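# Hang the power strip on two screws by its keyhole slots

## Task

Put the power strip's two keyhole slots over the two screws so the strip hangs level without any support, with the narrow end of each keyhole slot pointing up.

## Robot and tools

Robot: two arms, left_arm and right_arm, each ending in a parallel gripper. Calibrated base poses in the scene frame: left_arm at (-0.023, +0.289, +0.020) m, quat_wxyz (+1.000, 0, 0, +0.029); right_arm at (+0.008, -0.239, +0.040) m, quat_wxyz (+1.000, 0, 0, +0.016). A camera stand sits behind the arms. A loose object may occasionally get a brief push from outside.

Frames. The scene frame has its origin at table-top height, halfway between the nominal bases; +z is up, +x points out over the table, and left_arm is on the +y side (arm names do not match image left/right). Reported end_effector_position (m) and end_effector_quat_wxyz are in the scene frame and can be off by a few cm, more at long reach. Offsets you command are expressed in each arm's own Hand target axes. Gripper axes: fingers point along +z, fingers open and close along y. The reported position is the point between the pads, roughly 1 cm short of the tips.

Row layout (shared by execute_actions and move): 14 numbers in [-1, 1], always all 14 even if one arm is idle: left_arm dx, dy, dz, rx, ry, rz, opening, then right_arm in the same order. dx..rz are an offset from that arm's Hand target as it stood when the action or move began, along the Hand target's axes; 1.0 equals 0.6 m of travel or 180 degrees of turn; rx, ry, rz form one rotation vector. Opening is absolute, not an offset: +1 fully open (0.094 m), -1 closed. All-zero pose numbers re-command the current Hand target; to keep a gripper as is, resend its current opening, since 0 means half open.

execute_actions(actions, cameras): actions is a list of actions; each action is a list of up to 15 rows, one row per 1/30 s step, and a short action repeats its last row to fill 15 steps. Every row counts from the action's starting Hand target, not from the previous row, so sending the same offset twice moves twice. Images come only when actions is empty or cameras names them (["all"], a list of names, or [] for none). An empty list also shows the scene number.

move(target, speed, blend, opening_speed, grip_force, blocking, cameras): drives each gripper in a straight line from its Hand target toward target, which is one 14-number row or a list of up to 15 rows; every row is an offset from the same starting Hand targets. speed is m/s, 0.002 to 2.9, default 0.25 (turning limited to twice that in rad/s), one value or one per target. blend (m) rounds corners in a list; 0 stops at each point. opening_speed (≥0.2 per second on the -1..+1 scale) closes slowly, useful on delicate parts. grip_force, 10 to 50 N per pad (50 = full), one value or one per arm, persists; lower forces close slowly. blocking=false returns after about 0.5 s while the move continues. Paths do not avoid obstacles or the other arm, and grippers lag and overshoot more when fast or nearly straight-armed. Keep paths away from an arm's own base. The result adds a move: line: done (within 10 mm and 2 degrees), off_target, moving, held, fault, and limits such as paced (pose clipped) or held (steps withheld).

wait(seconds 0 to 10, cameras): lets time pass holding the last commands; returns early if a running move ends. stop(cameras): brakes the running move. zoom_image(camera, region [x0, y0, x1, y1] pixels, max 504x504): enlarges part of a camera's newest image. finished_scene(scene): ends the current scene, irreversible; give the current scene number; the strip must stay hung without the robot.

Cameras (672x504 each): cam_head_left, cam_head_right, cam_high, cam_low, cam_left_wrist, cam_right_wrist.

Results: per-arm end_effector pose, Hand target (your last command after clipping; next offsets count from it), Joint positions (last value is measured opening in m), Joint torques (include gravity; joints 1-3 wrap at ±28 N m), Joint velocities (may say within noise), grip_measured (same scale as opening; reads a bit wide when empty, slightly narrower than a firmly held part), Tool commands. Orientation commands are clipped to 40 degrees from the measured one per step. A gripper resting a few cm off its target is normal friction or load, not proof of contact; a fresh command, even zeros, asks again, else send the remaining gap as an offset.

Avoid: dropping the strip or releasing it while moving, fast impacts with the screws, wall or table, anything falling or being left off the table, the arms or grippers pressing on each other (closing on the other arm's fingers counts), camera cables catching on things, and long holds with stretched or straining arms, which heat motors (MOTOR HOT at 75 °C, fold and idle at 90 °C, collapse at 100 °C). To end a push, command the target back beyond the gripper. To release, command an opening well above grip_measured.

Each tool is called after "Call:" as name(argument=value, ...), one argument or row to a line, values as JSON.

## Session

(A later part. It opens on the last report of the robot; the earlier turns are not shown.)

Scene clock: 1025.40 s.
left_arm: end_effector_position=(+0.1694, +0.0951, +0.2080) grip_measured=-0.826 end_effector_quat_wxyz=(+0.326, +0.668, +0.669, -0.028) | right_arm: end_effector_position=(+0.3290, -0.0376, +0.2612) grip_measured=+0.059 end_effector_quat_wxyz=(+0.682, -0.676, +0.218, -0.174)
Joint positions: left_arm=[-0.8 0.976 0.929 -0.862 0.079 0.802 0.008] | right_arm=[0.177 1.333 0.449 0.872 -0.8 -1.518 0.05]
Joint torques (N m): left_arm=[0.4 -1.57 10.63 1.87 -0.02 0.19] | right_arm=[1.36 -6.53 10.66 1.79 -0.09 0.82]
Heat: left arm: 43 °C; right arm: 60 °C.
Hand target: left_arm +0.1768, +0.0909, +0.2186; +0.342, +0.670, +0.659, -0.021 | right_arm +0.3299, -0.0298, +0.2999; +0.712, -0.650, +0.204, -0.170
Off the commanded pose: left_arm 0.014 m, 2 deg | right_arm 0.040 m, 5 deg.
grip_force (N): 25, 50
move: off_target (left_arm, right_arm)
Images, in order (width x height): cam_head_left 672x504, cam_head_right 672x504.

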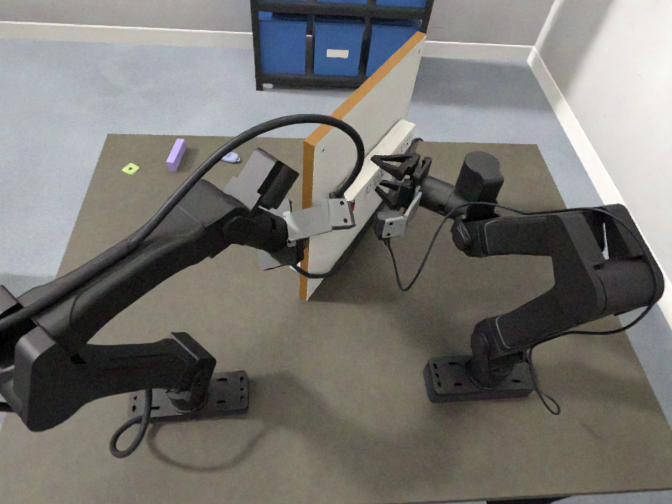

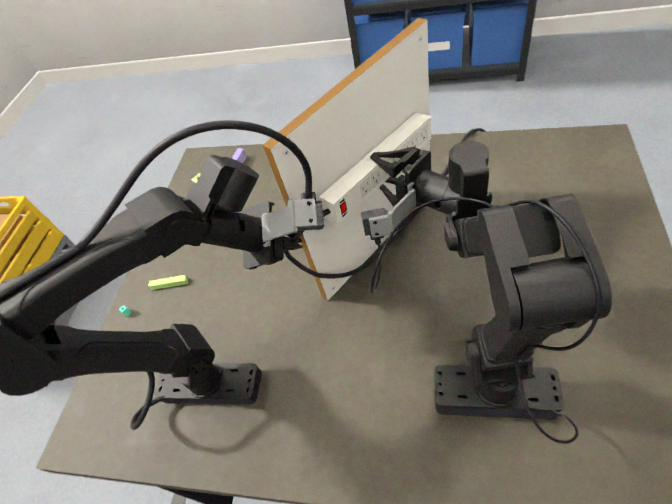

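Call:
move(
  target=[-0.0035,-0.0128,-0.0050,0,0,0,-0.95,-0.0133,-0.0171,-0.0177,0,0,-0.0217,-0.1],
  speed=0.04,
  cameras=["cam_head_left","cam_head_right"],
)

Call:
zoom_image(
  camera="cam_head_right",
  region=[310, 90, 430, 210],
)

Call:
zoom_image(
  camera="cam_head_left",
  region=[320, 90, 440, 210],
)

Scene clock: 1034.80 s.
left_arm: end_effector_position=(+0.1653, +0.0943, +0.2077) grip_measured=-0.826 end_effector_quat_wxyz=(+0.323, +0.670, +0.668, -0.024) | right_arm: end_effector_position=(+0.3227, -0.0414, +0.2670) grip_measured=+0.059 end_effector_quat_wxyz=(+0.670, -0.684, +0.214, -0.191)
Joint positions: left_arm=[-0.826 0.971 0.929 -0.872 0.058 0.787 0.008] | right_arm=[0.177 1.249 0.449 0.76 -0.781 -1.574 0.05]
Joint torques (N m): left_arm=[-0.85 -2.85 9.74 1.87 -0.08 0.03] | right_arm=[0.4 -6.63 10.13 2.05 -0.46 0.65]
Heat: left arm: 45 °C; right arm: 64 °C.
Hand target: left_arm +0.1683, +0.0897, +0.2186; +0.341, +0.670, +0.659, -0.021 | right_arm +0.3178, -0.0359, +0.3098; +0.705, -0.657, +0.182, -0.195
Off the commanded pose: left_arm 0.012 m, 2 deg | right_arm 0.044 m, 6 deg.
grip_force (N): 25, 50
move: off_target (left_arm, right_arm)
Images, in order (width x height): cam_head_left 672x504, cam_head_right 672x504.

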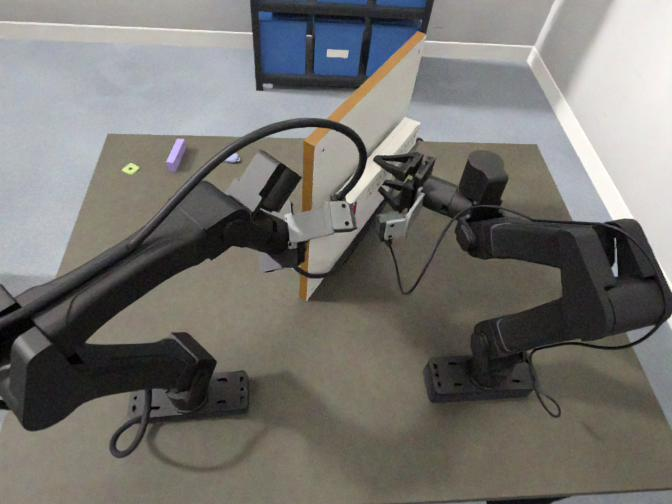

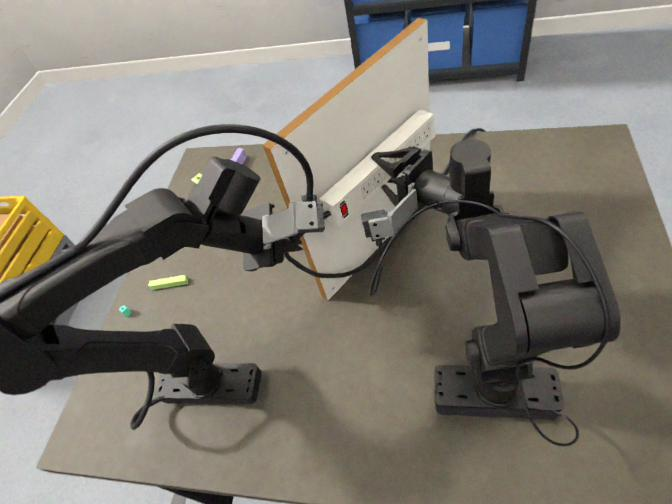

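Scaled by 4.200.

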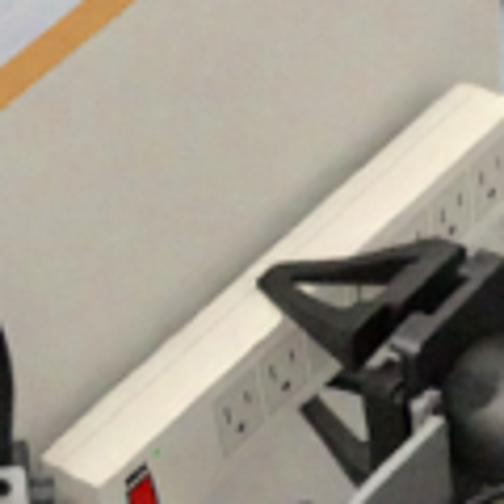

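Scaled by 4.200.

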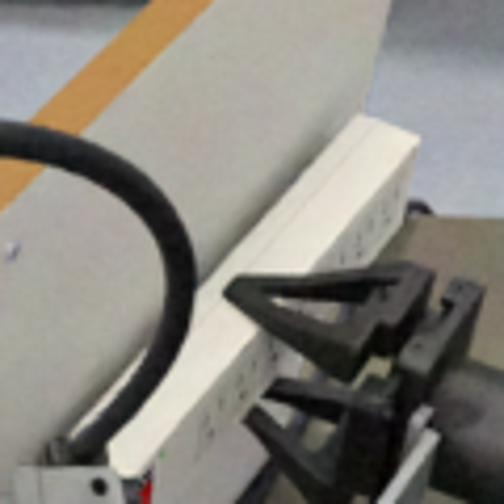

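Call:
wait(
  seconds=0.1,
  cameras=["cam_right_wrist","cam_left_wrist"],
)

Scene clock: 1060.33 s.
left_arm: end_effector_position=(+0.1653, +0.0943, +0.2077) grip_measured=-0.826 end_effector_quat_wxyz=(+0.323, +0.670, +0.668, -0.024) | right_arm: end_effector_position=(+0.3227, -0.0414, +0.2669) grip_measured=+0.059 end_effector_quat_wxyz=(+0.670, -0.685, +0.214, -0.191)
Joint positions: left_arm=[-0.826 0.971 0.929 -0.872 0.058 0.787 0.008] | right_arm=[0.177 1.249 0.449 0.76 -0.781 -1.574 0.05]
Joint torques (N m): left_arm=[-0.87 -2.85 9.76 1.87 -0.08 0.03] | right_arm=[0.44 -6.6 10.13 2.1 -0.47 0.64]
Heat: left arm: 46 °C; right arm: 67 °C.
Hand target: left_arm +0.1683, +0.0897, +0.2186; +0.342, +0.670, +0.659, -0.021 | right_arm +0.3178, -0.0359, +0.3098; +0.705, -0.657, +0.182, -0.195
Tool commands: left_gripper/opening=-0.95 right_gripper/opening=-0.1
Off the commanded pose: left_arm 0.012 m, 2 deg | right_arm 0.044 m, 6 deg.
grip_force (N): 25, 50
wait: 0.10 s; at rest from the start
Images, in order (width x height): cam_left_wrist 672x504, cam_right_wrist 672x504.

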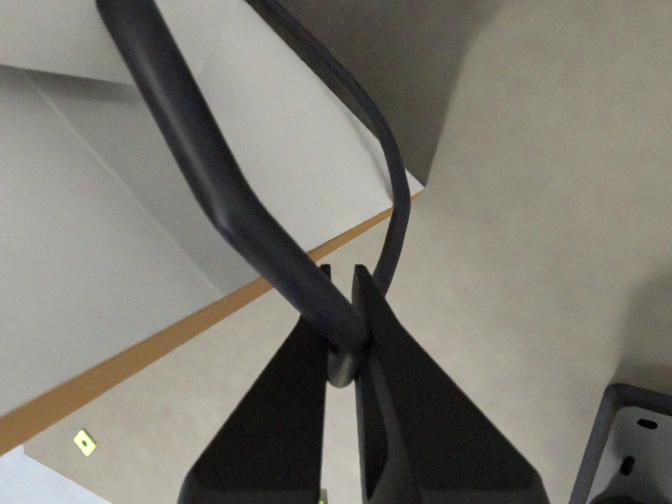

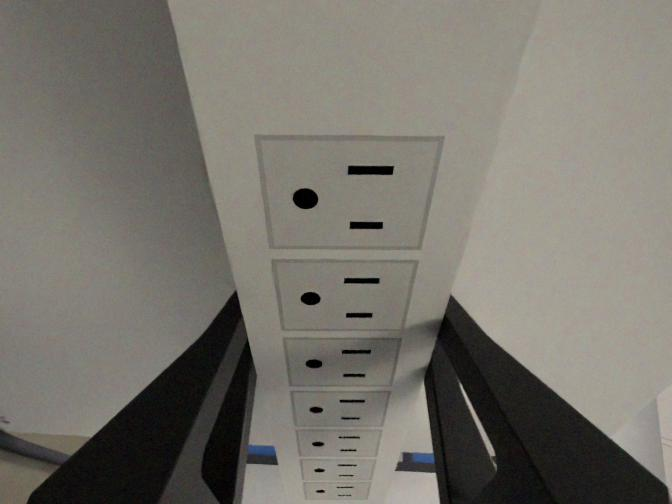

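Call:
move(
  target=[0.0035,-0.0054,-0.0051,0,0,0,-0.95,-0.0167,0.0060,0.0010,0,0,-0.010,-0.1],
  speed=0.03,
  cameras=["cam_head_left","cam_head_right"],
)

Call:
zoom_image(
  camera="cam_head_right",
  region=[305, 90, 425, 210],
)

Call:
zoom_image(
  camera="cam_head_left",
  region=[320, 90, 440, 210],
)

Scene clock: 1078.57 s.
left_arm: end_effector_position=(+0.1621, +0.0970, +0.2096) grip_measured=-0.826 end_effector_quat_wxyz=(+0.324, +0.670, +0.668, -0.023) | right_arm: end_effector_position=(+0.3202, -0.0390, +0.2732) grip_measured=+0.059 end_effector_quat_wxyz=(+0.670, -0.684, +0.202, -0.206)
Joint positions: left_arm=[-0.83 0.953 0.929 -0.886 0.054 0.784 0.008] | right_arm=[0.194 1.226 0.449 0.754 -0.759 -1.597 0.05]
Joint torques (N m): left_arm=[-0.9 -2.91 8.98 1.9 -0.05 0.04] | right_arm=[1.76 -6.34 8.05 2.19 -0.39 0.54]
Heat: left arm: 47 °C; right arm: 68 °C.
Hand target: left_arm +0.1644, +0.0926, +0.2186; +0.342, +0.670, +0.659, -0.021 | right_arm +0.3096, -0.0300, +0.3064; +0.702, -0.660, +0.172, -0.206
Off the commanded pose: left_arm 0.010 m, 2 deg | right_arm 0.036 m, 6 deg.
grip_force (N): 25, 50
move: off_target (right_arm)
Images, in order (width x height): cam_head_left 672x504, cam_head_right 672x504.

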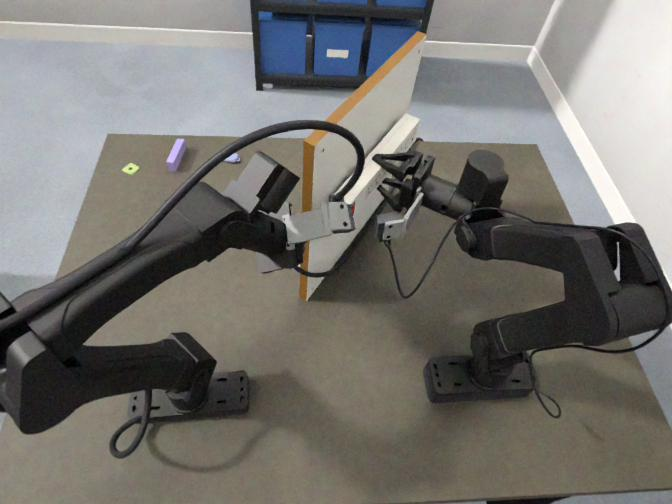

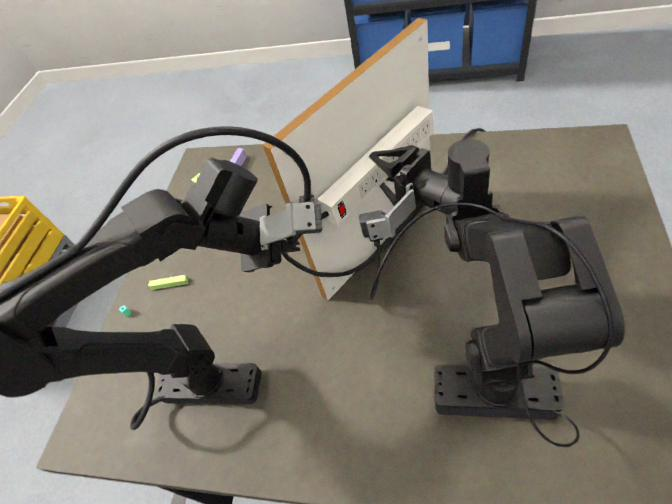

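Scaled by 4.200.

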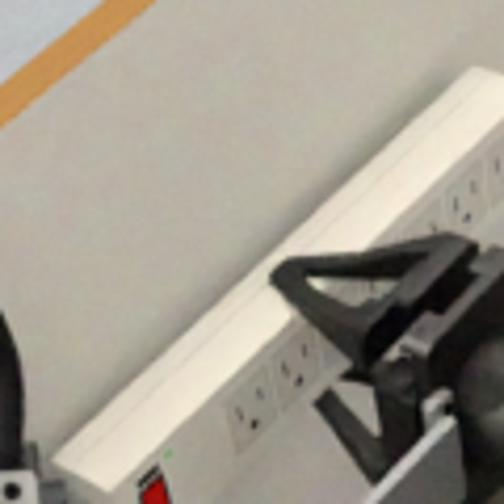

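Scaled by 4.200.

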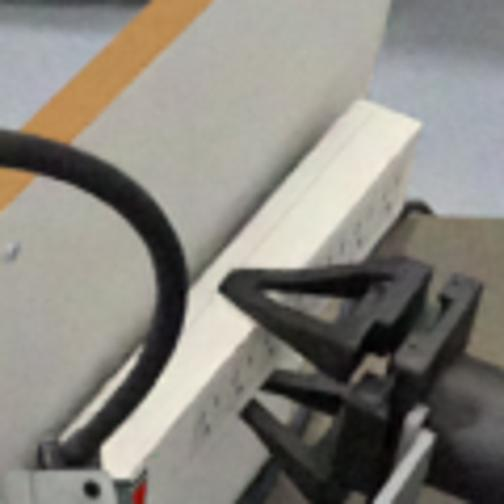

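Call:
move(
  target=[0.0096,-0.0086,0.0153,0,0,0,-0.95,-0.0018,0.0582,-0.0041,0,0,0.004,-0.1],
  speed=0.04,
)

Scene clock: 1093.43 s.
left_arm: end_effector_position=(+0.1595, +0.0998, +0.2009) grip_measured=-0.827 end_effector_quat_wxyz=(+0.317, +0.671, +0.670, -0.023) | right_arm: end_effector_position=(+0.3185, -0.0387, +0.2625) grip_measured=+0.059 end_effector_quat_wxyz=(+0.683, -0.670, +0.190, -0.220)
Joint positions: left_arm=[-0.83 0.945 0.9 -0.881 0.053 0.784 0.008] | right_arm=[0.197 1.302 0.382 0.961 -0.754 -1.578 0.05]
Joint torques (N m): left_arm=[-0.91 -3.07 6.98 2.25 -0.05 0.04] | right_arm=[1.59 -2.92 5.76 2.17 -0.32 0.49]
Heat: left arm: 46 °C; right arm: 65 °C.
Hand target: left_arm +0.1644, +0.0927, +0.2067; +0.342, +0.670, +0.659, -0.021 | right_arm +0.3097, -0.0300, +0.2714; +0.704, -0.658, +0.176, -0.201
Off the commanded pose: left_arm 0.010 m, 3 deg | right_arm 0.015 m, 4 deg.
grip_force (N): 25, 50
move: off_target (left_arm, right_arm)

Call:
move(
  target=[0.0077,0.0062,-0.0013,0,0,0,-0.95,0.0005,0.0014,0.0200,0,0,0.014,-0.1],
  speed=0.02,
  cameras=["cam_head_left","cam_head_right"],
)

Call:
zoom_image(
  camera="cam_head_right",
  region=[305, 90, 425, 210],
)

Call:
zoom_image(
  camera="cam_head_left",
  region=[320, 90, 440, 210],
)

Scene clock: 1101.50 s.
left_arm: end_effector_position=(+0.1615, +0.1031, +0.2010) grip_measured=-0.827 end_effector_quat_wxyz=(+0.317, +0.669, +0.672, -0.023) | right_arm: end_effector_position=(+0.3221, -0.0342, +0.2538) grip_measured=+0.059 end_effector_quat_wxyz=(+0.683, -0.669, +0.212, -0.203)
Joint positions: left_arm=[-0.808 0.942 0.9 -0.885 0.064 0.796 0.008] | right_arm=[0.219 1.339 0.382 0.978 -0.725 -1.539 0.05]
Joint torques (N m): left_arm=[0.46 -2.96 6.91 2.25 0.1 0.16] | right_arm=[2.73 -2.88 7.73 2.16 -0.27 0.49]
Heat: left arm: 45 °C; right arm: 62 °C.
Hand target: left_arm +0.1680, +0.0975, +0.2066; +0.342, +0.670, +0.659, -0.021 | right_arm +0.3161, -0.0198, +0.2714; +0.708, -0.654, +0.190, -0.186
Off the commanded pose: left_arm 0.010 m, 3 deg | right_arm 0.023 m, 5 deg.
grip_force (N): 25, 50
move: off_target (left_arm, right_arm)
Images, in order (width x height): cam_head_left 672x504, cam_head_right 672x504.

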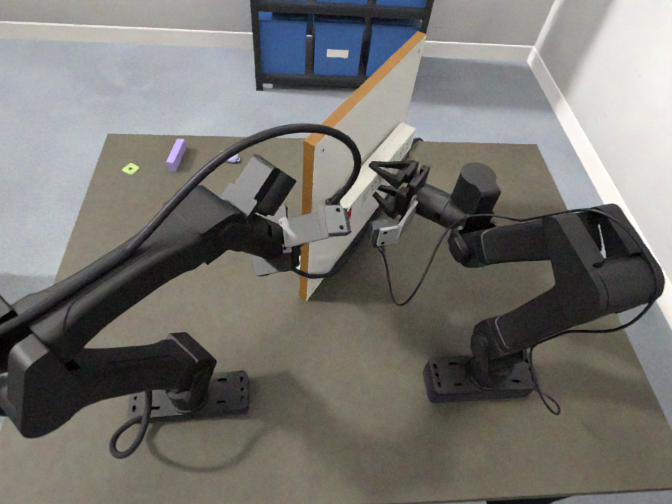

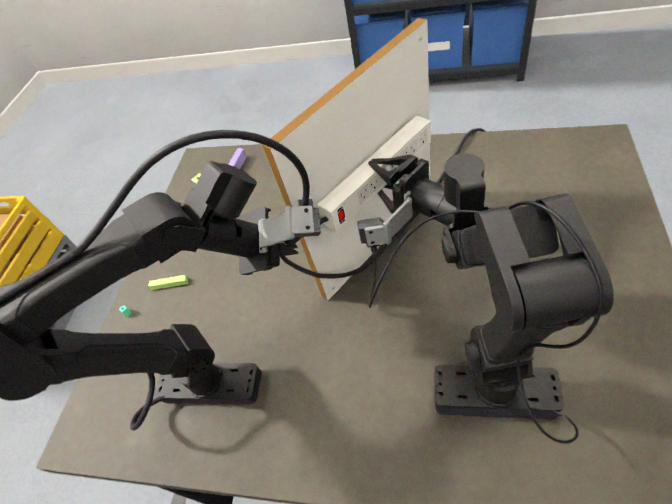

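Scaled by 4.200.

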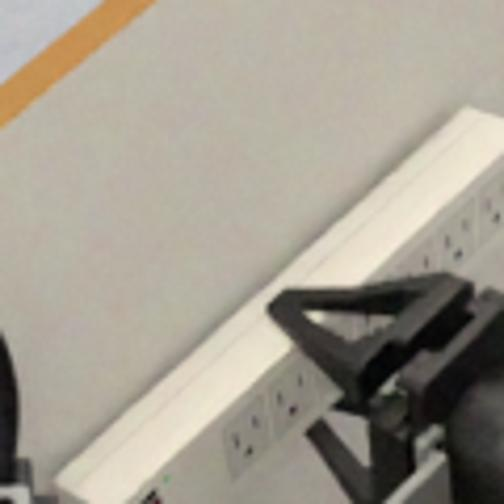

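Scaled by 4.200.

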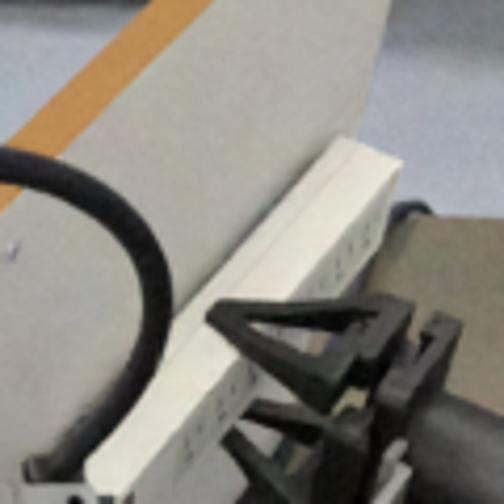

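Call:
move(
  target=[-0.0048,0.0043,-0.0077,0,0,0,-0.95,-0.0009,-0.0332,0.0010,0,0,0,-0.1],
  speed=0.03,
)

Scene clock: 1107.00 s.
left_arm: end_effector_position=(+0.1605, +0.1041, +0.1999) grip_measured=-0.827 end_effector_quat_wxyz=(+0.313, +0.670, +0.673, -0.023) | right_arm: end_effector_position=(+0.3200, -0.0336, +0.2471) grip_measured=+0.059 end_effector_quat_wxyz=(+0.672, -0.679, +0.233, -0.183)
Joint positions: left_arm=[-0.808 0.942 0.9 -0.893 0.064 0.797 0.008] | right_arm=[0.224 1.305 0.39 0.874 -0.719 -1.533 0.05]
Joint torques (N m): left_arm=[0.54 -2.62 9.25 2.1 0.09 0.19] | right_arm=[1.99 -6.46 10.47 2.1 -0.43 0.47]
Heat: left arm: 45 °C; right arm: 62 °C.
Hand target: left_arm +0.1680, +0.0975, +0.2126; +0.342, +0.670, +0.659, -0.021 | right_arm +0.3157, -0.0206, +0.2914; +0.708, -0.654, +0.190, -0.186
Off the commanded pose: left_arm 0.016 m, 4 deg | right_arm 0.046 m, 7 deg.
grip_force (N): 25, 50
move: off_target (left_arm, right_arm)

Call:
move(
  target=[0,0,0,0,0,0,-0.95,-0.0013,-0.0499,0.0015,0,0,0,-0.1],
  speed=0.03,
)

Scene clock: 1110.57 s.
left_arm: end_effector_position=(+0.1628, +0.1017, +0.2035) grip_measured=-0.827 end_effector_quat_wxyz=(+0.323, +0.668, +0.670, -0.023) | right_arm: end_effector_position=(+0.3195, -0.0340, +0.2624) grip_measured=+0.059 end_effector_quat_wxyz=(+0.657, -0.693, +0.231, -0.185)
Joint positions: left_arm=[-0.808 0.939 0.9 -0.875 0.065 0.797 0.008] | right_arm=[0.224 1.216 0.459 0.666 -0.717 -1.583 0.05]
Joint torques (N m): left_arm=[0.54 -2.21 9.21 1.96 0.08 0.18] | right_arm=[1.47 -6.75 12.1 2.33 -0.57 0.84]
Heat: left arm: 45 °C; right arm: 62 °C.
Hand target: left_arm +0.1680, +0.0976, +0.2126; +0.341, +0.670, +0.659, -0.021 | right_arm +0.3151, -0.0216, +0.3213; +0.708, -0.654, +0.190, -0.186
Off the commanded pose: left_arm 0.011 m, 2 deg | right_arm 0.060 m, 9 deg.
grip_force (N): 25, 50
move: off_target (left_arm, right_arm)

Call:
move(
  target=[0,0,0,0,0,0,-0.95,0,0,0,0.0207,0,-0.015,-0.1],
  speed=0.03,
  cameras=["cam_head_left","cam_head_right"],
)

Call:
zoom_image(
  camera="cam_head_right",
  region=[305, 90, 425, 210],
)

Call:
zoom_image(
  camera="cam_head_left",
  region=[320, 90, 440, 210],
)

Scene clock: 1117.30 s.
left_arm: end_effector_position=(+0.1653, +0.0996, +0.2060) grip_measured=-0.827 end_effector_quat_wxyz=(+0.331, +0.666, +0.668, -0.024) | right_arm: end_effector_position=(+0.3205, -0.0331, +0.2834) grip_measured=+0.059 end_effector_quat_wxyz=(+0.675, -0.677, +0.190, -0.223)
Joint positions: left_arm=[-0.806 0.939 0.9 -0.858 0.068 0.797 0.008] | right_arm=[0.224 1.224 0.459 0.781 -0.722 -1.606 0.05]
Joint torques (N m): left_arm=[0.36 -2.18 9.22 1.81 0.06 0.18] | right_arm=[1.77 -3.34 9.24 2.67 -0.35 1.09]
Heat: left arm: 46 °C; right arm: 62 °C.
Hand target: left_arm +0.1680, +0.0975, +0.2126; +0.342, +0.670, +0.659, -0.021 | right_arm +0.3150, -0.0216, +0.3213; +0.724, -0.635, +0.169, -0.209
Off the commanded pose: left_arm 0.007 m, 2 deg | right_arm 0.040 m, 8 deg.
grip_force (N): 25, 50
move: off_target (right_arm)
Images, in order (width x height): cam_head_left 672x504, cam_head_right 672x504.

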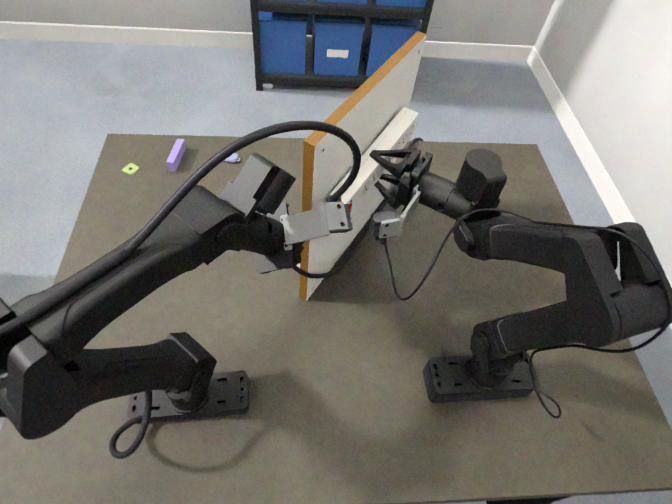

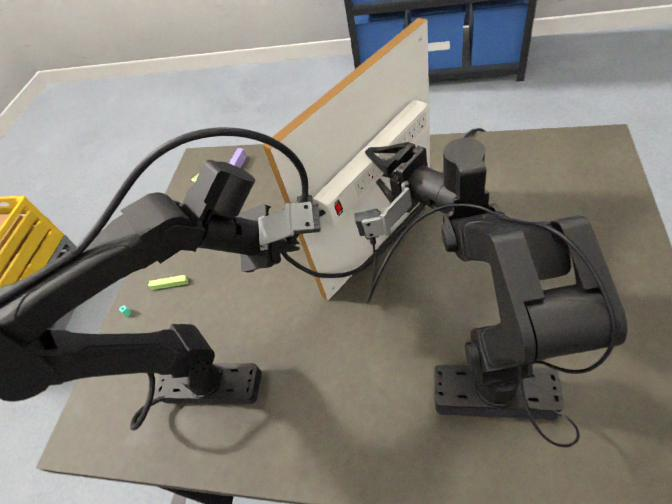

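Scaled by 4.200.

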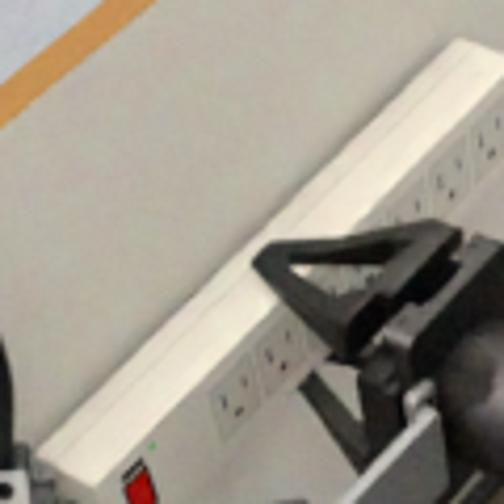

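Scaled by 4.200.

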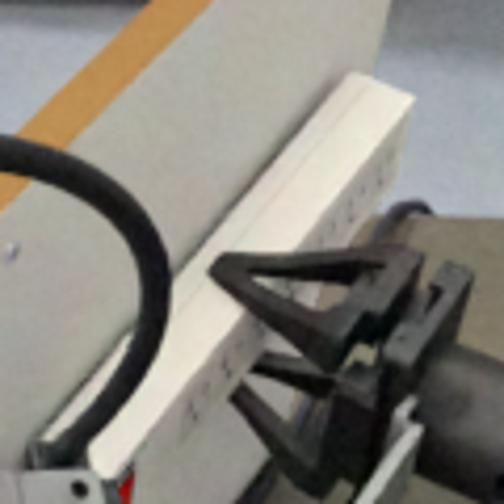

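Call:
move(
  target=[0,0,0,0,0,0,-0.95,-0.0005,0.0818,-0.0163,-0.030,0,0.0139,-0.1],
  speed=0.04,
  cameras=["cam_head_left","cam_head_right"],
)

Call:
zoom_image(
  camera="cam_head_right",
  region=[305, 90, 425, 210],
)

Scene clock: 1140.70 s.
left_arm: end_effector_position=(+0.1628, +0.1010, +0.2039) grip_measured=-0.827 end_effector_quat_wxyz=(+0.324, +0.668, +0.669, -0.025) | right_arm: end_effector_position=(+0.3204, -0.0323, +0.2771) grip_measured=+0.059 end_effector_quat_wxyz=(+0.686, -0.668, +0.177, -0.229)
Joint positions: left_arm=[-0.806 0.939 0.9 -0.872 0.071 0.798 0.008] | right_arm=[0.221 1.284 0.421 0.925 -0.737 -1.592 0.05]
Joint torques (N m): left_arm=[0.34 -2.21 9.22 1.93 0.01 0.18] | right_arm=[1.28 -2.06 5.85 1.71 -0.29 0.71]
Heat: left arm: 47 °C; right arm: 60 °C.
Hand target: left_arm +0.1680, +0.0976, +0.2126; +0.341, +0.670, +0.659, -0.021 | right_arm +0.3142, -0.0246, +0.2715; +0.698, -0.665, +0.192, -0.185
Off the commanded pose: left_arm 0.011 m, 2 deg | right_arm 0.011 m, 6 deg.
grip_force (N): 25, 50
move: off_target (left_arm, right_arm)
Images, in order (width x height): cam_head_left 672x504, cam_head_right 672x504.

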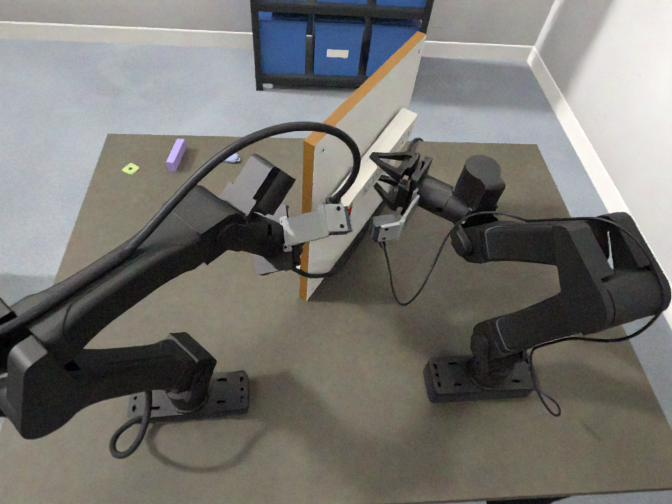

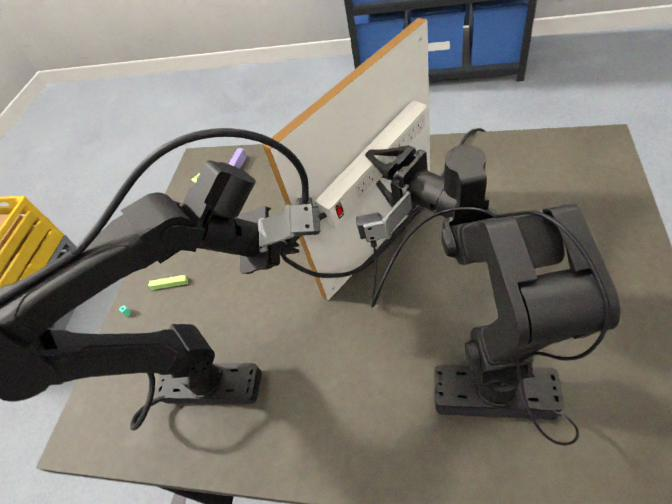

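Scaled by 4.200.

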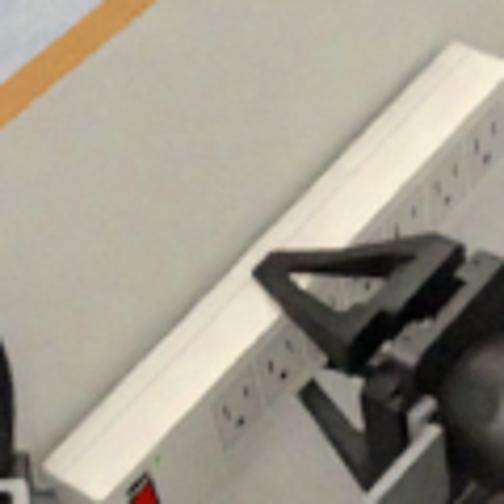

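Call:
move(
  target=[0,0,0,0,0,0,-0.95,-0.0015,0.0245,-0.0060,0,0,0,-0.1],
  speed=0.03,
)

Scene clock: 1144.97 s.
left_arm: end_effector_position=(+0.1588, +0.1046, +0.1999) grip_measured=-0.827 end_effector_quat_wxyz=(+0.312, +0.672, +0.672, -0.026) | right_arm: end_effector_position=(+0.3201, -0.0334, +0.2512) grip_measured=+0.059 end_effector_quat_wxyz=(+0.682, -0.672, +0.205, -0.205)
Joint positions: left_arm=[-0.806 0.939 0.9 -0.899 0.071 0.801 0.008] | right_arm=[0.22 1.344 0.374 0.989 -0.731 -1.554 0.05]
Joint torques (N m): left_arm=[0.35 -2.32 9.24 2.15 0.01 0.15] | right_arm=[0.84 -3.04 5.56 2.06 -0.46 0.38]
Heat: left arm: 47 °C; right arm: 59 °C.
Hand target: left_arm +0.1680, +0.0975, +0.2126; +0.342, +0.670, +0.659, -0.021 | right_arm +0.3116, -0.0265, +0.2565; +0.698, -0.665, +0.192, -0.185
Off the commanded pose: left_arm 0.017 m, 4 deg | right_arm 0.012 m, 3 deg.
grip_force (N): 25, 50
move: off_target (left_arm, right_arm)

Call:
move(
  target=[-0.0160,0.0144,-0.0255,0,0,0,-0.95,-0.0012,-0.1003,-0.0027,0.008,0,0.004,-0.1],
  speed=0.04,
)

Scene clock: 1169.73 s.
left_arm: end_effector_position=(+0.1608, +0.1020, +0.2204) grip_measured=-0.828 end_effector_quat_wxyz=(+0.323, +0.670, +0.668, -0.027) | right_arm: end_effector_position=(+0.3156, -0.0385, +0.2673) grip_measured=+0.059 end_effector_quat_wxyz=(+0.667, -0.683, +0.238, -0.180)
Joint positions: left_arm=[-0.806 0.949 0.973 -0.938 0.075 0.802 0.008] | right_arm=[0.209 1.191 0.439 0.689 -0.731 -1.54 0.05]
Joint torques (N m): left_arm=[0.38 -1.39 10.69 1.9 -0.01 0.14] | right_arm=[0.35 -6.13 11.3 2.14 -0.69 0.56]
Heat: left arm: 47 °C; right arm: 57 °C.
Hand target: left_arm +0.1680, +0.0975, +0.2326; +0.341, +0.670, +0.659, -0.021 | right_arm +0.3100, -0.0303, +0.3165; +0.707, -0.655, +0.194, -0.182
Off the commanded pose: left_arm 0.015 m, 2 deg | right_arm 0.050 m, 8 deg.
grip_force (N): 25, 50
move: off_target (left_arm, right_arm)

Call:
move(
  target=[0,0,0,0,0,0,-0.95,0,-0.0167,0.0010,0.008,0,-0.018,-0.1],
  speed=0.04,
  cameras=["cam_head_right","cam_head_left"],
)

Call:
zoom_image(
  camera="cam_head_right",
  region=[305, 90, 425, 210],
)

Scene clock: 1174.20 s.
left_arm: end_effector_position=(+0.1602, +0.1023, +0.2199) grip_measured=-0.828 end_effector_quat_wxyz=(+0.321, +0.670, +0.668, -0.027) | right_arm: end_effector_position=(+0.3150, -0.0384, +0.2739) grip_measured=+0.059 end_effector_quat_wxyz=(+0.668, -0.683, +0.222, -0.194)
Joint positions: left_arm=[-0.806 0.949 0.973 -0.941 0.076 0.802 0.008] | right_arm=[0.209 1.18 0.446 0.691 -0.733 -1.568 0.05]
Joint torques (N m): left_arm=[0.36 -1.42 10.69 1.92 -0.03 0.14] | right_arm=[0.38 -5.81 11.47 2.29 -0.62 0.53]
Heat: left arm: 48 °C; right arm: 59 °C.
Hand target: left_arm +0.1681, +0.0975, +0.2326; +0.342, +0.670, +0.659, -0.021 | right_arm +0.3102, -0.0306, +0.3265; +0.710, -0.651, +0.173, -0.205
Off the commanded pose: left_arm 0.016 m, 3 deg | right_arm 0.053 m, 8 deg.
grip_force (N): 25, 50
move: off_target (left_arm, right_arm)
Images, in order (width x height): cam_head_left 672x504, cam_head_right 672x504.

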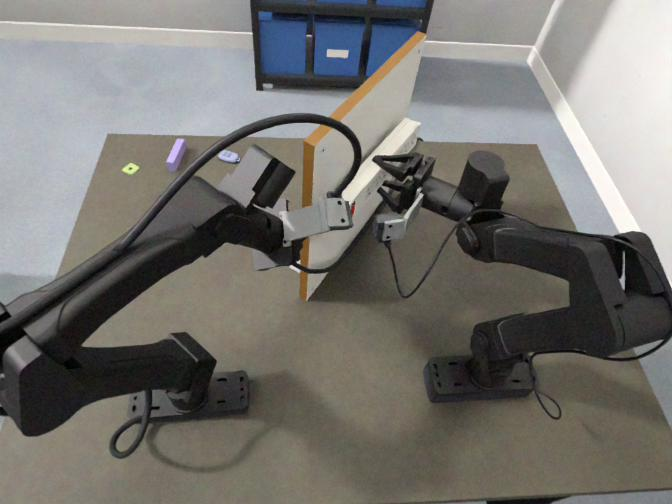

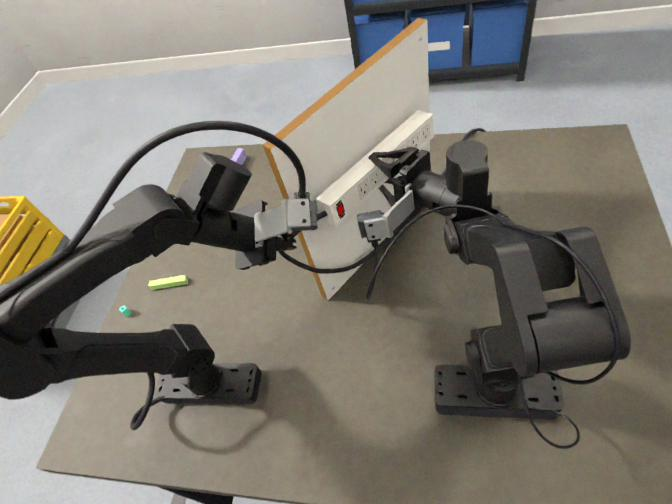

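Scaled by 4.200.

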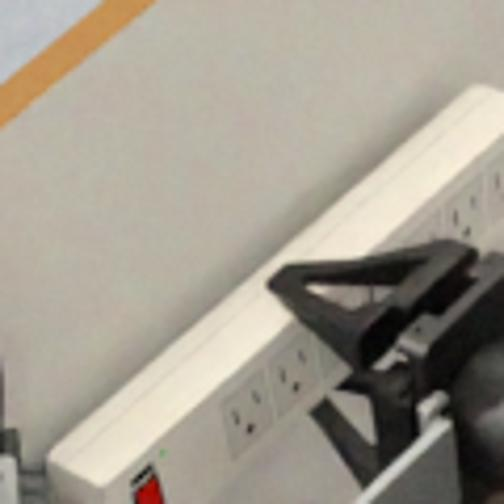

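Call:
move(
  target=[0.0128,0.0103,-0.0022,0,0,0,-0.95,0.0043,0.0025,0.0230,0,0,-0.0128,-0.1],
  speed=0.03,
)

Scene clock: 1182.87 s.
left_arm: end_effector_position=(+0.1652, +0.1073, +0.2205) grip_measured=-0.828 end_effector_quat_wxyz=(+0.324, +0.670, +0.667, -0.032) | right_arm: end_effector_position=(+0.3199, -0.0325, +0.2853) grip_measured=+0.059 end_effector_quat_wxyz=(+0.670, -0.682, +0.197, -0.216)
Joint positions: left_arm=[-0.747 0.949 0.973 -0.941 0.121 0.847 0.008] | right_arm=[0.227 1.2 0.48 0.708 -0.719 -1.609 0.05]
Joint torques (N m): left_arm=[0.85 -1.47 10.71 1.86 -0.08 0.2] | right_arm=[1.55 -2.86 11.51 2.32 -0.4 0.5]
Heat: left arm: 49 °C; right arm: 61 °C.
Hand target: left_arm +0.1741, +0.1054, +0.2326; +0.342, +0.670, +0.659, -0.021 | right_arm +0.3196, -0.0200, +0.3264; +0.706, -0.655, +0.160, -0.219
Off the commanded pose: left_arm 0.015 m, 3 deg | right_arm 0.043 m, 7 deg.
grip_force (N): 25, 50
move: off_target (left_arm, right_arm)

Call:
move(
  target=[0.0048,-0.0043,0.0077,0,0,0,-0.95,0.0010,0.0180,0.0118,0,0,0.008,-0.1],
  speed=0.03,
)

Scene clock: 1186.77 s.
left_arm: end_effector_position=(+0.1646, +0.1055, +0.2214) grip_measured=-0.828 end_effector_quat_wxyz=(+0.326, +0.672, +0.664, -0.036) | right_arm: end_effector_position=(+0.3226, -0.0300, +0.2850) grip_measured=+0.059 end_effector_quat_wxyz=(+0.676, -0.678, +0.192, -0.214)
Joint positions: left_arm=[-0.747 0.949 0.973 -0.937 0.132 0.85 0.008] | right_arm=[0.228 1.236 0.48 0.764 -0.728 -1.596 0.05]
Joint torques (N m): left_arm=[0.88 -1.95 8.16 2.03 -0.17 0.14] | right_arm=[2.93 -1.43 10.93 2.37 -0.05 0.6]
Heat: left arm: 49 °C; right arm: 61 °C.
Hand target: left_arm +0.1741, +0.1054, +0.2265; +0.342, +0.670, +0.659, -0.021 | right_arm +0.3248, -0.0138, +0.3164; +0.708, -0.652, +0.168, -0.210
Off the commanded pose: left_arm 0.011 m, 3 deg | right_arm 0.035 m, 5 deg.
grip_force (N): 25, 50
move: off_target (left_arm, right_arm)

Call:
move(
  target=[0.0240,-0.0216,0.0383,0,0,0,-0.95,-0.0027,0.0747,0.0,0,0,0.008,-0.1],
  speed=0.03,
  cameras=["cam_head_right","cam_head_left"],
)

Call:
zoom_image(
  camera="cam_head_right",
  region=[305, 90, 425, 210],
)

Scene clock: 1192.33 s.
left_arm: end_effector_position=(+0.1708, +0.0978, +0.2097) grip_measured=-0.828 end_effector_quat_wxyz=(+0.356, +0.667, +0.653, -0.038) | right_arm: end_effector_position=(+0.3216, -0.0313, +0.2808) grip_measured=+0.059 end_effector_quat_wxyz=(+0.716, -0.638, +0.171, -0.223)
Joint positions: left_arm=[-0.747 0.919 0.872 -0.803 0.143 0.85 0.008] | right_arm=[0.217 1.384 0.394 1.164 -0.75 -1.492 0.05]
Joint torques (N m): left_arm=[0.87 -1.52 5.64 1.8 -0.3 0.15] | right_arm=[5.01 -0.17 8.7 1.12 0.45 -0.11]
Heat: left arm: 48 °C; right arm: 61 °C.
Hand target: left_arm +0.1740, +0.1054, +0.1966; +0.342, +0.670, +0.659, -0.021 | right_arm +0.3270, -0.0103, +0.2717; +0.711, -0.650, +0.176, -0.201
Off the commanded pose: left_arm 0.016 m, 3 deg | right_arm 0.024 m, 3 deg.
grip_force (N): 25, 50
move: off_target (left_arm, right_arm)
Images, in order (width x height): cam_head_left 672x504, cam_head_right 672x504.

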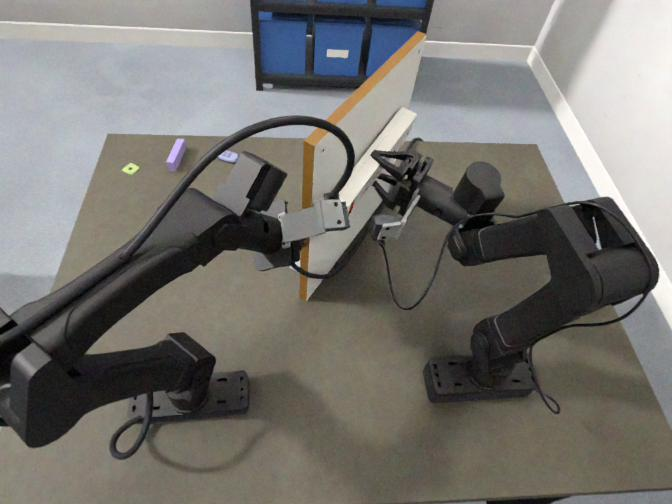

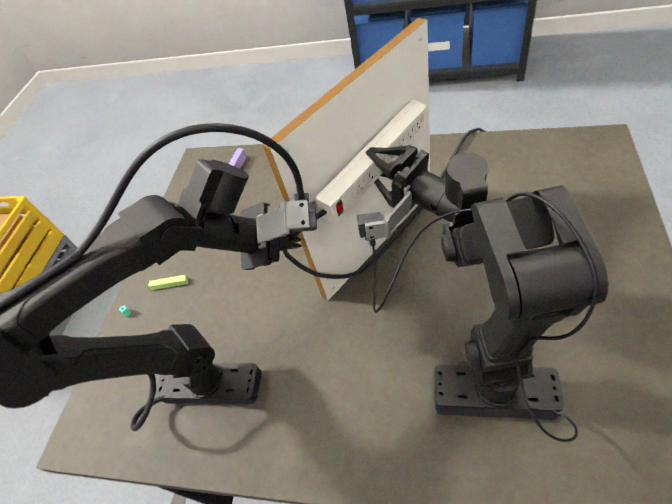

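Scaled by 4.200.

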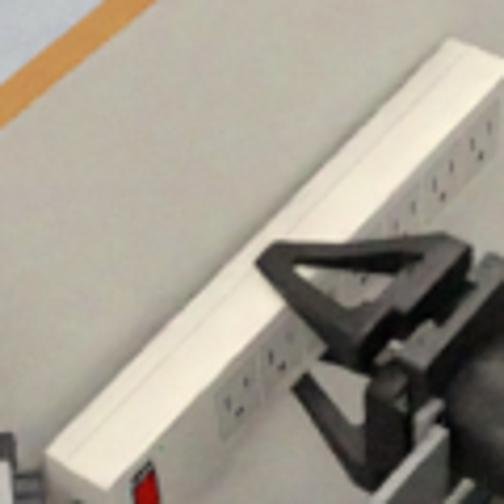

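Call:
move(
  target=[0,0,0,0,0,0,-0.95,-0.0013,0,-0.0133,0,0,0,-0.1],
  speed=0.02,
)

Scene clock: 1198.80 s.
left_arm: end_effector_position=(+0.1708, +0.0976, +0.2098) grip_measured=-0.829 end_effector_quat_wxyz=(+0.356, +0.667, +0.653, -0.038) | right_arm: end_effector_position=(+0.3214, -0.0318, +0.2806) grip_measured=+0.059 end_effector_quat_wxyz=(+0.717, -0.638, +0.172, -0.224)
Joint positions: left_arm=[-0.747 0.919 0.872 -0.802 0.143 0.85 0.008] | right_arm=[0.216 1.384 0.392 1.167 -0.749 -1.491 0.05]
Joint torques (N m): left_arm=[0.87 -1.54 5.64 1.8 -0.3 0.14] | right_arm=[3.56 -1.63 7.27 1.13 0.23 -0.08]
Heat: left arm: 46 °C; right arm: 62 °C.
Hand target: left_arm +0.1740, +0.1054, +0.1966; +0.342, +0.670, +0.659, -0.021 | right_arm +0.3222, -0.0167, +0.2710; +0.711, -0.650, +0.176, -0.201
Off the commanded pose: left_arm 0.016 m, 3 deg | right_arm 0.018 m, 3 deg.
grip_force (N): 25, 50
move: off_target (left_arm, right_arm)

Call:
move(
  target=[0,0,0,0,0,0,-0.95,-0.0013,0,-0.0250,0,0,0,-0.1],
  speed=0.02,
)

Scene clock: 1206.40 s.
left_arm: end_effector_position=(+0.1679, +0.1014, +0.2018) grip_measured=-0.829 end_effector_quat_wxyz=(+0.343, +0.670, +0.657, -0.037) | right_arm: end_effector_position=(+0.3211, -0.0322, +0.2746) grip_measured=+0.059 end_effector_quat_wxyz=(+0.706, -0.648, +0.159, -0.238)
Joint positions: left_arm=[-0.747 0.919 0.859 -0.817 0.137 0.852 0.008] | right_arm=[0.214 1.384 0.386 1.148 -0.754 -1.551 0.05]
Joint torques (N m): left_arm=[0.91 -1.51 6.78 1.93 -0.24 0.14] | right_arm=[0.5 -4.85 4.81 1.38 -0.19 0.53]
Heat: left arm: 45 °C; right arm: 60 °C.
Hand target: left_arm +0.1740, +0.1055, +0.1965; +0.342, +0.670, +0.659, -0.021 | right_arm +0.3138, -0.0290, +0.2697; +0.711, -0.650, +0.176, -0.201
Off the commanded pose: left_arm 0.009 m, 2 deg | right_arm 0.009 m, 5 deg.
grip_force (N): 25, 50
move: off_target (right_arm)

Call:
move(
  target=[0,0,0,0,0,0,-0.95,-0.0013,0.0083,-0.0200,0,0,0,-0.1],
  speed=0.02,
  cameras=["cam_head_right","cam_head_left"],
)

Call:
zoom_image(
  camera="cam_head_right",
  region=[305, 90, 425, 210],
)

Call:
zoom_image(
  camera="cam_head_left",
  region=[320, 90, 440, 210],
)

Scene clock: 1210.57 s.
left_arm: end_effector_position=(+0.1678, +0.1013, +0.2008) grip_measured=-0.830 end_effector_quat_wxyz=(+0.341, +0.672, +0.657, -0.037) | right_arm: end_effector_position=(+0.3191, -0.0419, +0.2491) grip_measured=+0.059 end_effector_quat_wxyz=(+0.692, -0.660, +0.200, -0.213)
Joint positions: left_arm=[-0.747 0.922 0.858 -0.818 0.138 0.855 0.008] | right_arm=[0.186 1.382 0.337 1.112 -0.759 -1.53 0.05]
Joint torques (N m): left_arm=[0.9 -1.76 6.79 1.93 -0.25 0.11] | right_arm=[-0.13 -5.71 5.2 1.98 -0.6 0.31]
Heat: left arm: 45 °C; right arm: 59 °C.
Hand target: left_arm +0.1740, +0.1054, +0.1965; +0.342, +0.670, +0.659, -0.021 | right_arm +0.3073, -0.0385, +0.2635; +0.711, -0.650, +0.176, -0.201
Off the commanded pose: left_arm 0.009 m, 2 deg | right_arm 0.019 m, 4 deg.
grip_force (N): 25, 50
move: off_target (right_arm)
Images, in order (width x height): cam_head_left 672x504, cam_head_right 672x504.

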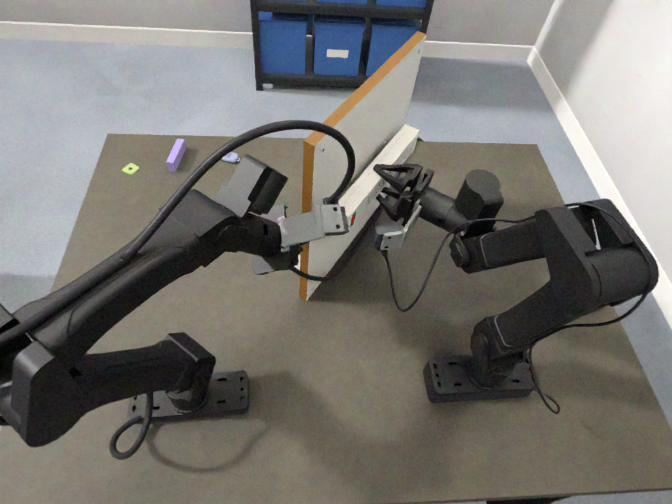

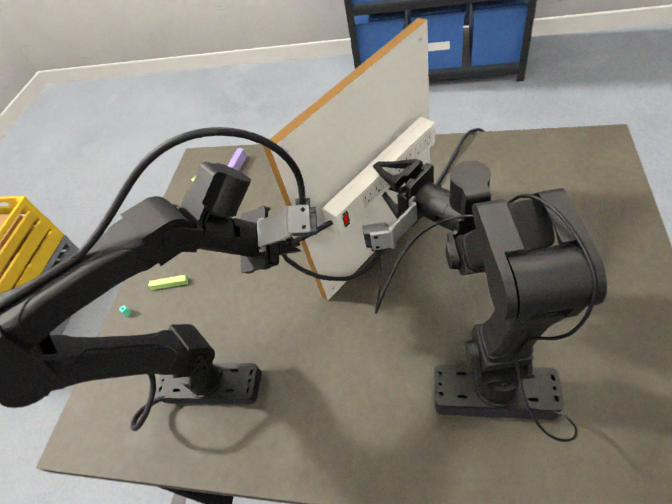

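Scaled by 4.200.

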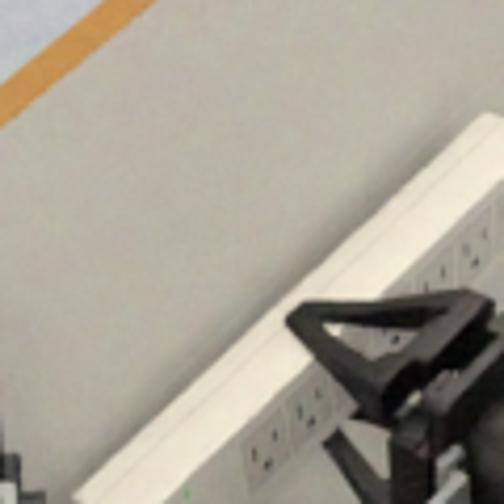

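Scaled by 4.200.

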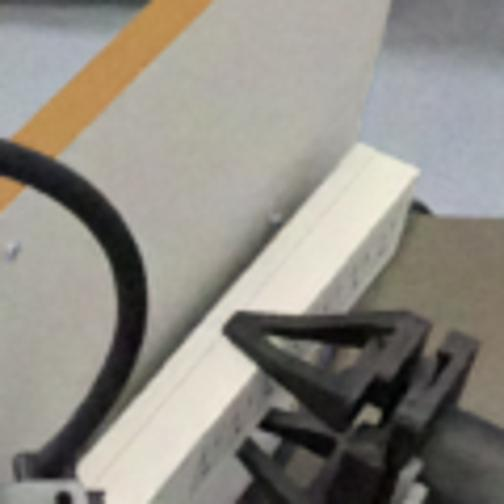

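Call:
move(
  target=[0,0,0,0,0,0,-0.95,0.0005,-0.0448,0.0042,0,0,0,-0.1],
  speed=0.04,
)

Call:
execute_actions(
  actions=[
    [[0,0,0,0,0,0,-0.95,0,-0.0148,0.0014,0,0,0,-0.1],[0,0,0,0,0,0,-0.95,0,-0.0198,0.0019,0,0,0,-0.1],[0,0,0,0,0,0,-0.95,0,-0.0117,0.0011,0,0,0,-0.1],[0,0,0,0,0,0,-0.95,0,0.0041,-0.0004,0,0,0,-0.1],[0,0,0,0,0,0,-0.95,0,0.0172,-0.0016,0,0,0,-0.1],[0,0,0,0,0,0,-0.95,0,0.0189,-0.0018,0,0,0,-0.1],[0,0,0,0,0,0,-0.95,0,0.0081,-0.0008,0,0,0,-0.1],[0,0,0,0,0,0,-0.95,0,-0.0081,0.0008,0,0,0,-0.1],[0,0,0,0,0,0,-0.95,0,-0.0189,0.0018,0,0,0,-0.1],[0,0,0,0,0,0,-0.95,0,-0.0172,0.0016,0,0,0,-0.1],[0,0,0,0,0,0,-0.95,0,-0.0041,0.0004,0,0,0,-0.1],[0,0,0,0,0,0,-0.95,0,0.0117,-0.0011,0,0,0,-0.1],[0,0,0,0,0,0,-0.95,0,0.0198,-0.0019,0,0,0,-0.1],[0,0,0,0,0,0,-0.95,0,0.0148,-0.0014,0,0,0,-0.1],[0,0,0,0,0,0,-0.95,0,0,0,0,0,0,-0.1]],
  ],
)

Scene clock: 1229.97 s.
left_arm: end_effector_position=(+0.1668, +0.0997, +0.2013) grip_measured=-0.830 end_effector_quat_wxyz=(+0.343, +0.673, +0.655, -0.041) | right_arm: end_effector_position=(+0.3127, -0.0461, +0.2471) grip_measured=+0.059 end_effector_quat_wxyz=(+0.676, -0.673, +0.226, -0.197)
Joint positions: left_arm=[-0.747 0.922 0.858 -0.816 0.148 0.856 0.008] | right_arm=[0.182 1.27 0.337 0.922 -0.748 -1.538 0.05]
Joint torques (N m): left_arm=[0.9 -1.78 6.82 1.91 -0.36 0.1] | right_arm=[0.05 -6.23 10.24 2.05 -0.78 0.38]
Heat: left arm: 43 °C; right arm: 58 °C.
Hand target: left_arm +0.1740, +0.1054, +0.1965; +0.342, +0.670, +0.659, -0.021 | right_arm +0.3073, -0.0385, +0.2906; +0.711, -0.650, +0.176, -0.201
Off the commanded pose: left_arm 0.010 m, 2 deg | right_arm 0.044 m, 7 deg.
grip_force (N): 25, 50
move: off_target (right_arm)

Scene clock: 1230.70 s.
left_arm: end_effector_position=(+0.1678, +0.0985, +0.2027) grip_measured=-0.830 end_effector_quat_wxyz=(+0.347, +0.672, +0.653, -0.042) | right_arm: end_effector_position=(+0.3147, -0.0458, +0.2561) grip_measured=+0.059 end_effector_quat_wxyz=(+0.678, -0.671, +0.215, -0.209)
Joint positions: left_arm=[-0.747 0.922 0.858 -0.807 0.15 0.856 0.008] | right_arm=[0.182 1.259 0.356 0.911 -0.747 -1.554 0.05]
Joint torques (N m): left_arm=[0.88 -1.77 6.83 1.83 -0.38 0.1] | right_arm=[0.03 -5.2 9.17 2.11 -0.79 0.52]
Heat: left arm: 42 °C; right arm: 58 °C.
Hand target: left_arm +0.1740, +0.1054, +0.1965; +0.342, +0.670, +0.659, -0.021 | right_arm +0.3073, -0.0385, +0.2905; +0.711, -0.650, +0.176, -0.201
Off the commanded pose: left_arm 0.011 m, 3 deg | right_arm 0.036 m, 6 deg.
grip_force (N): 25, 50


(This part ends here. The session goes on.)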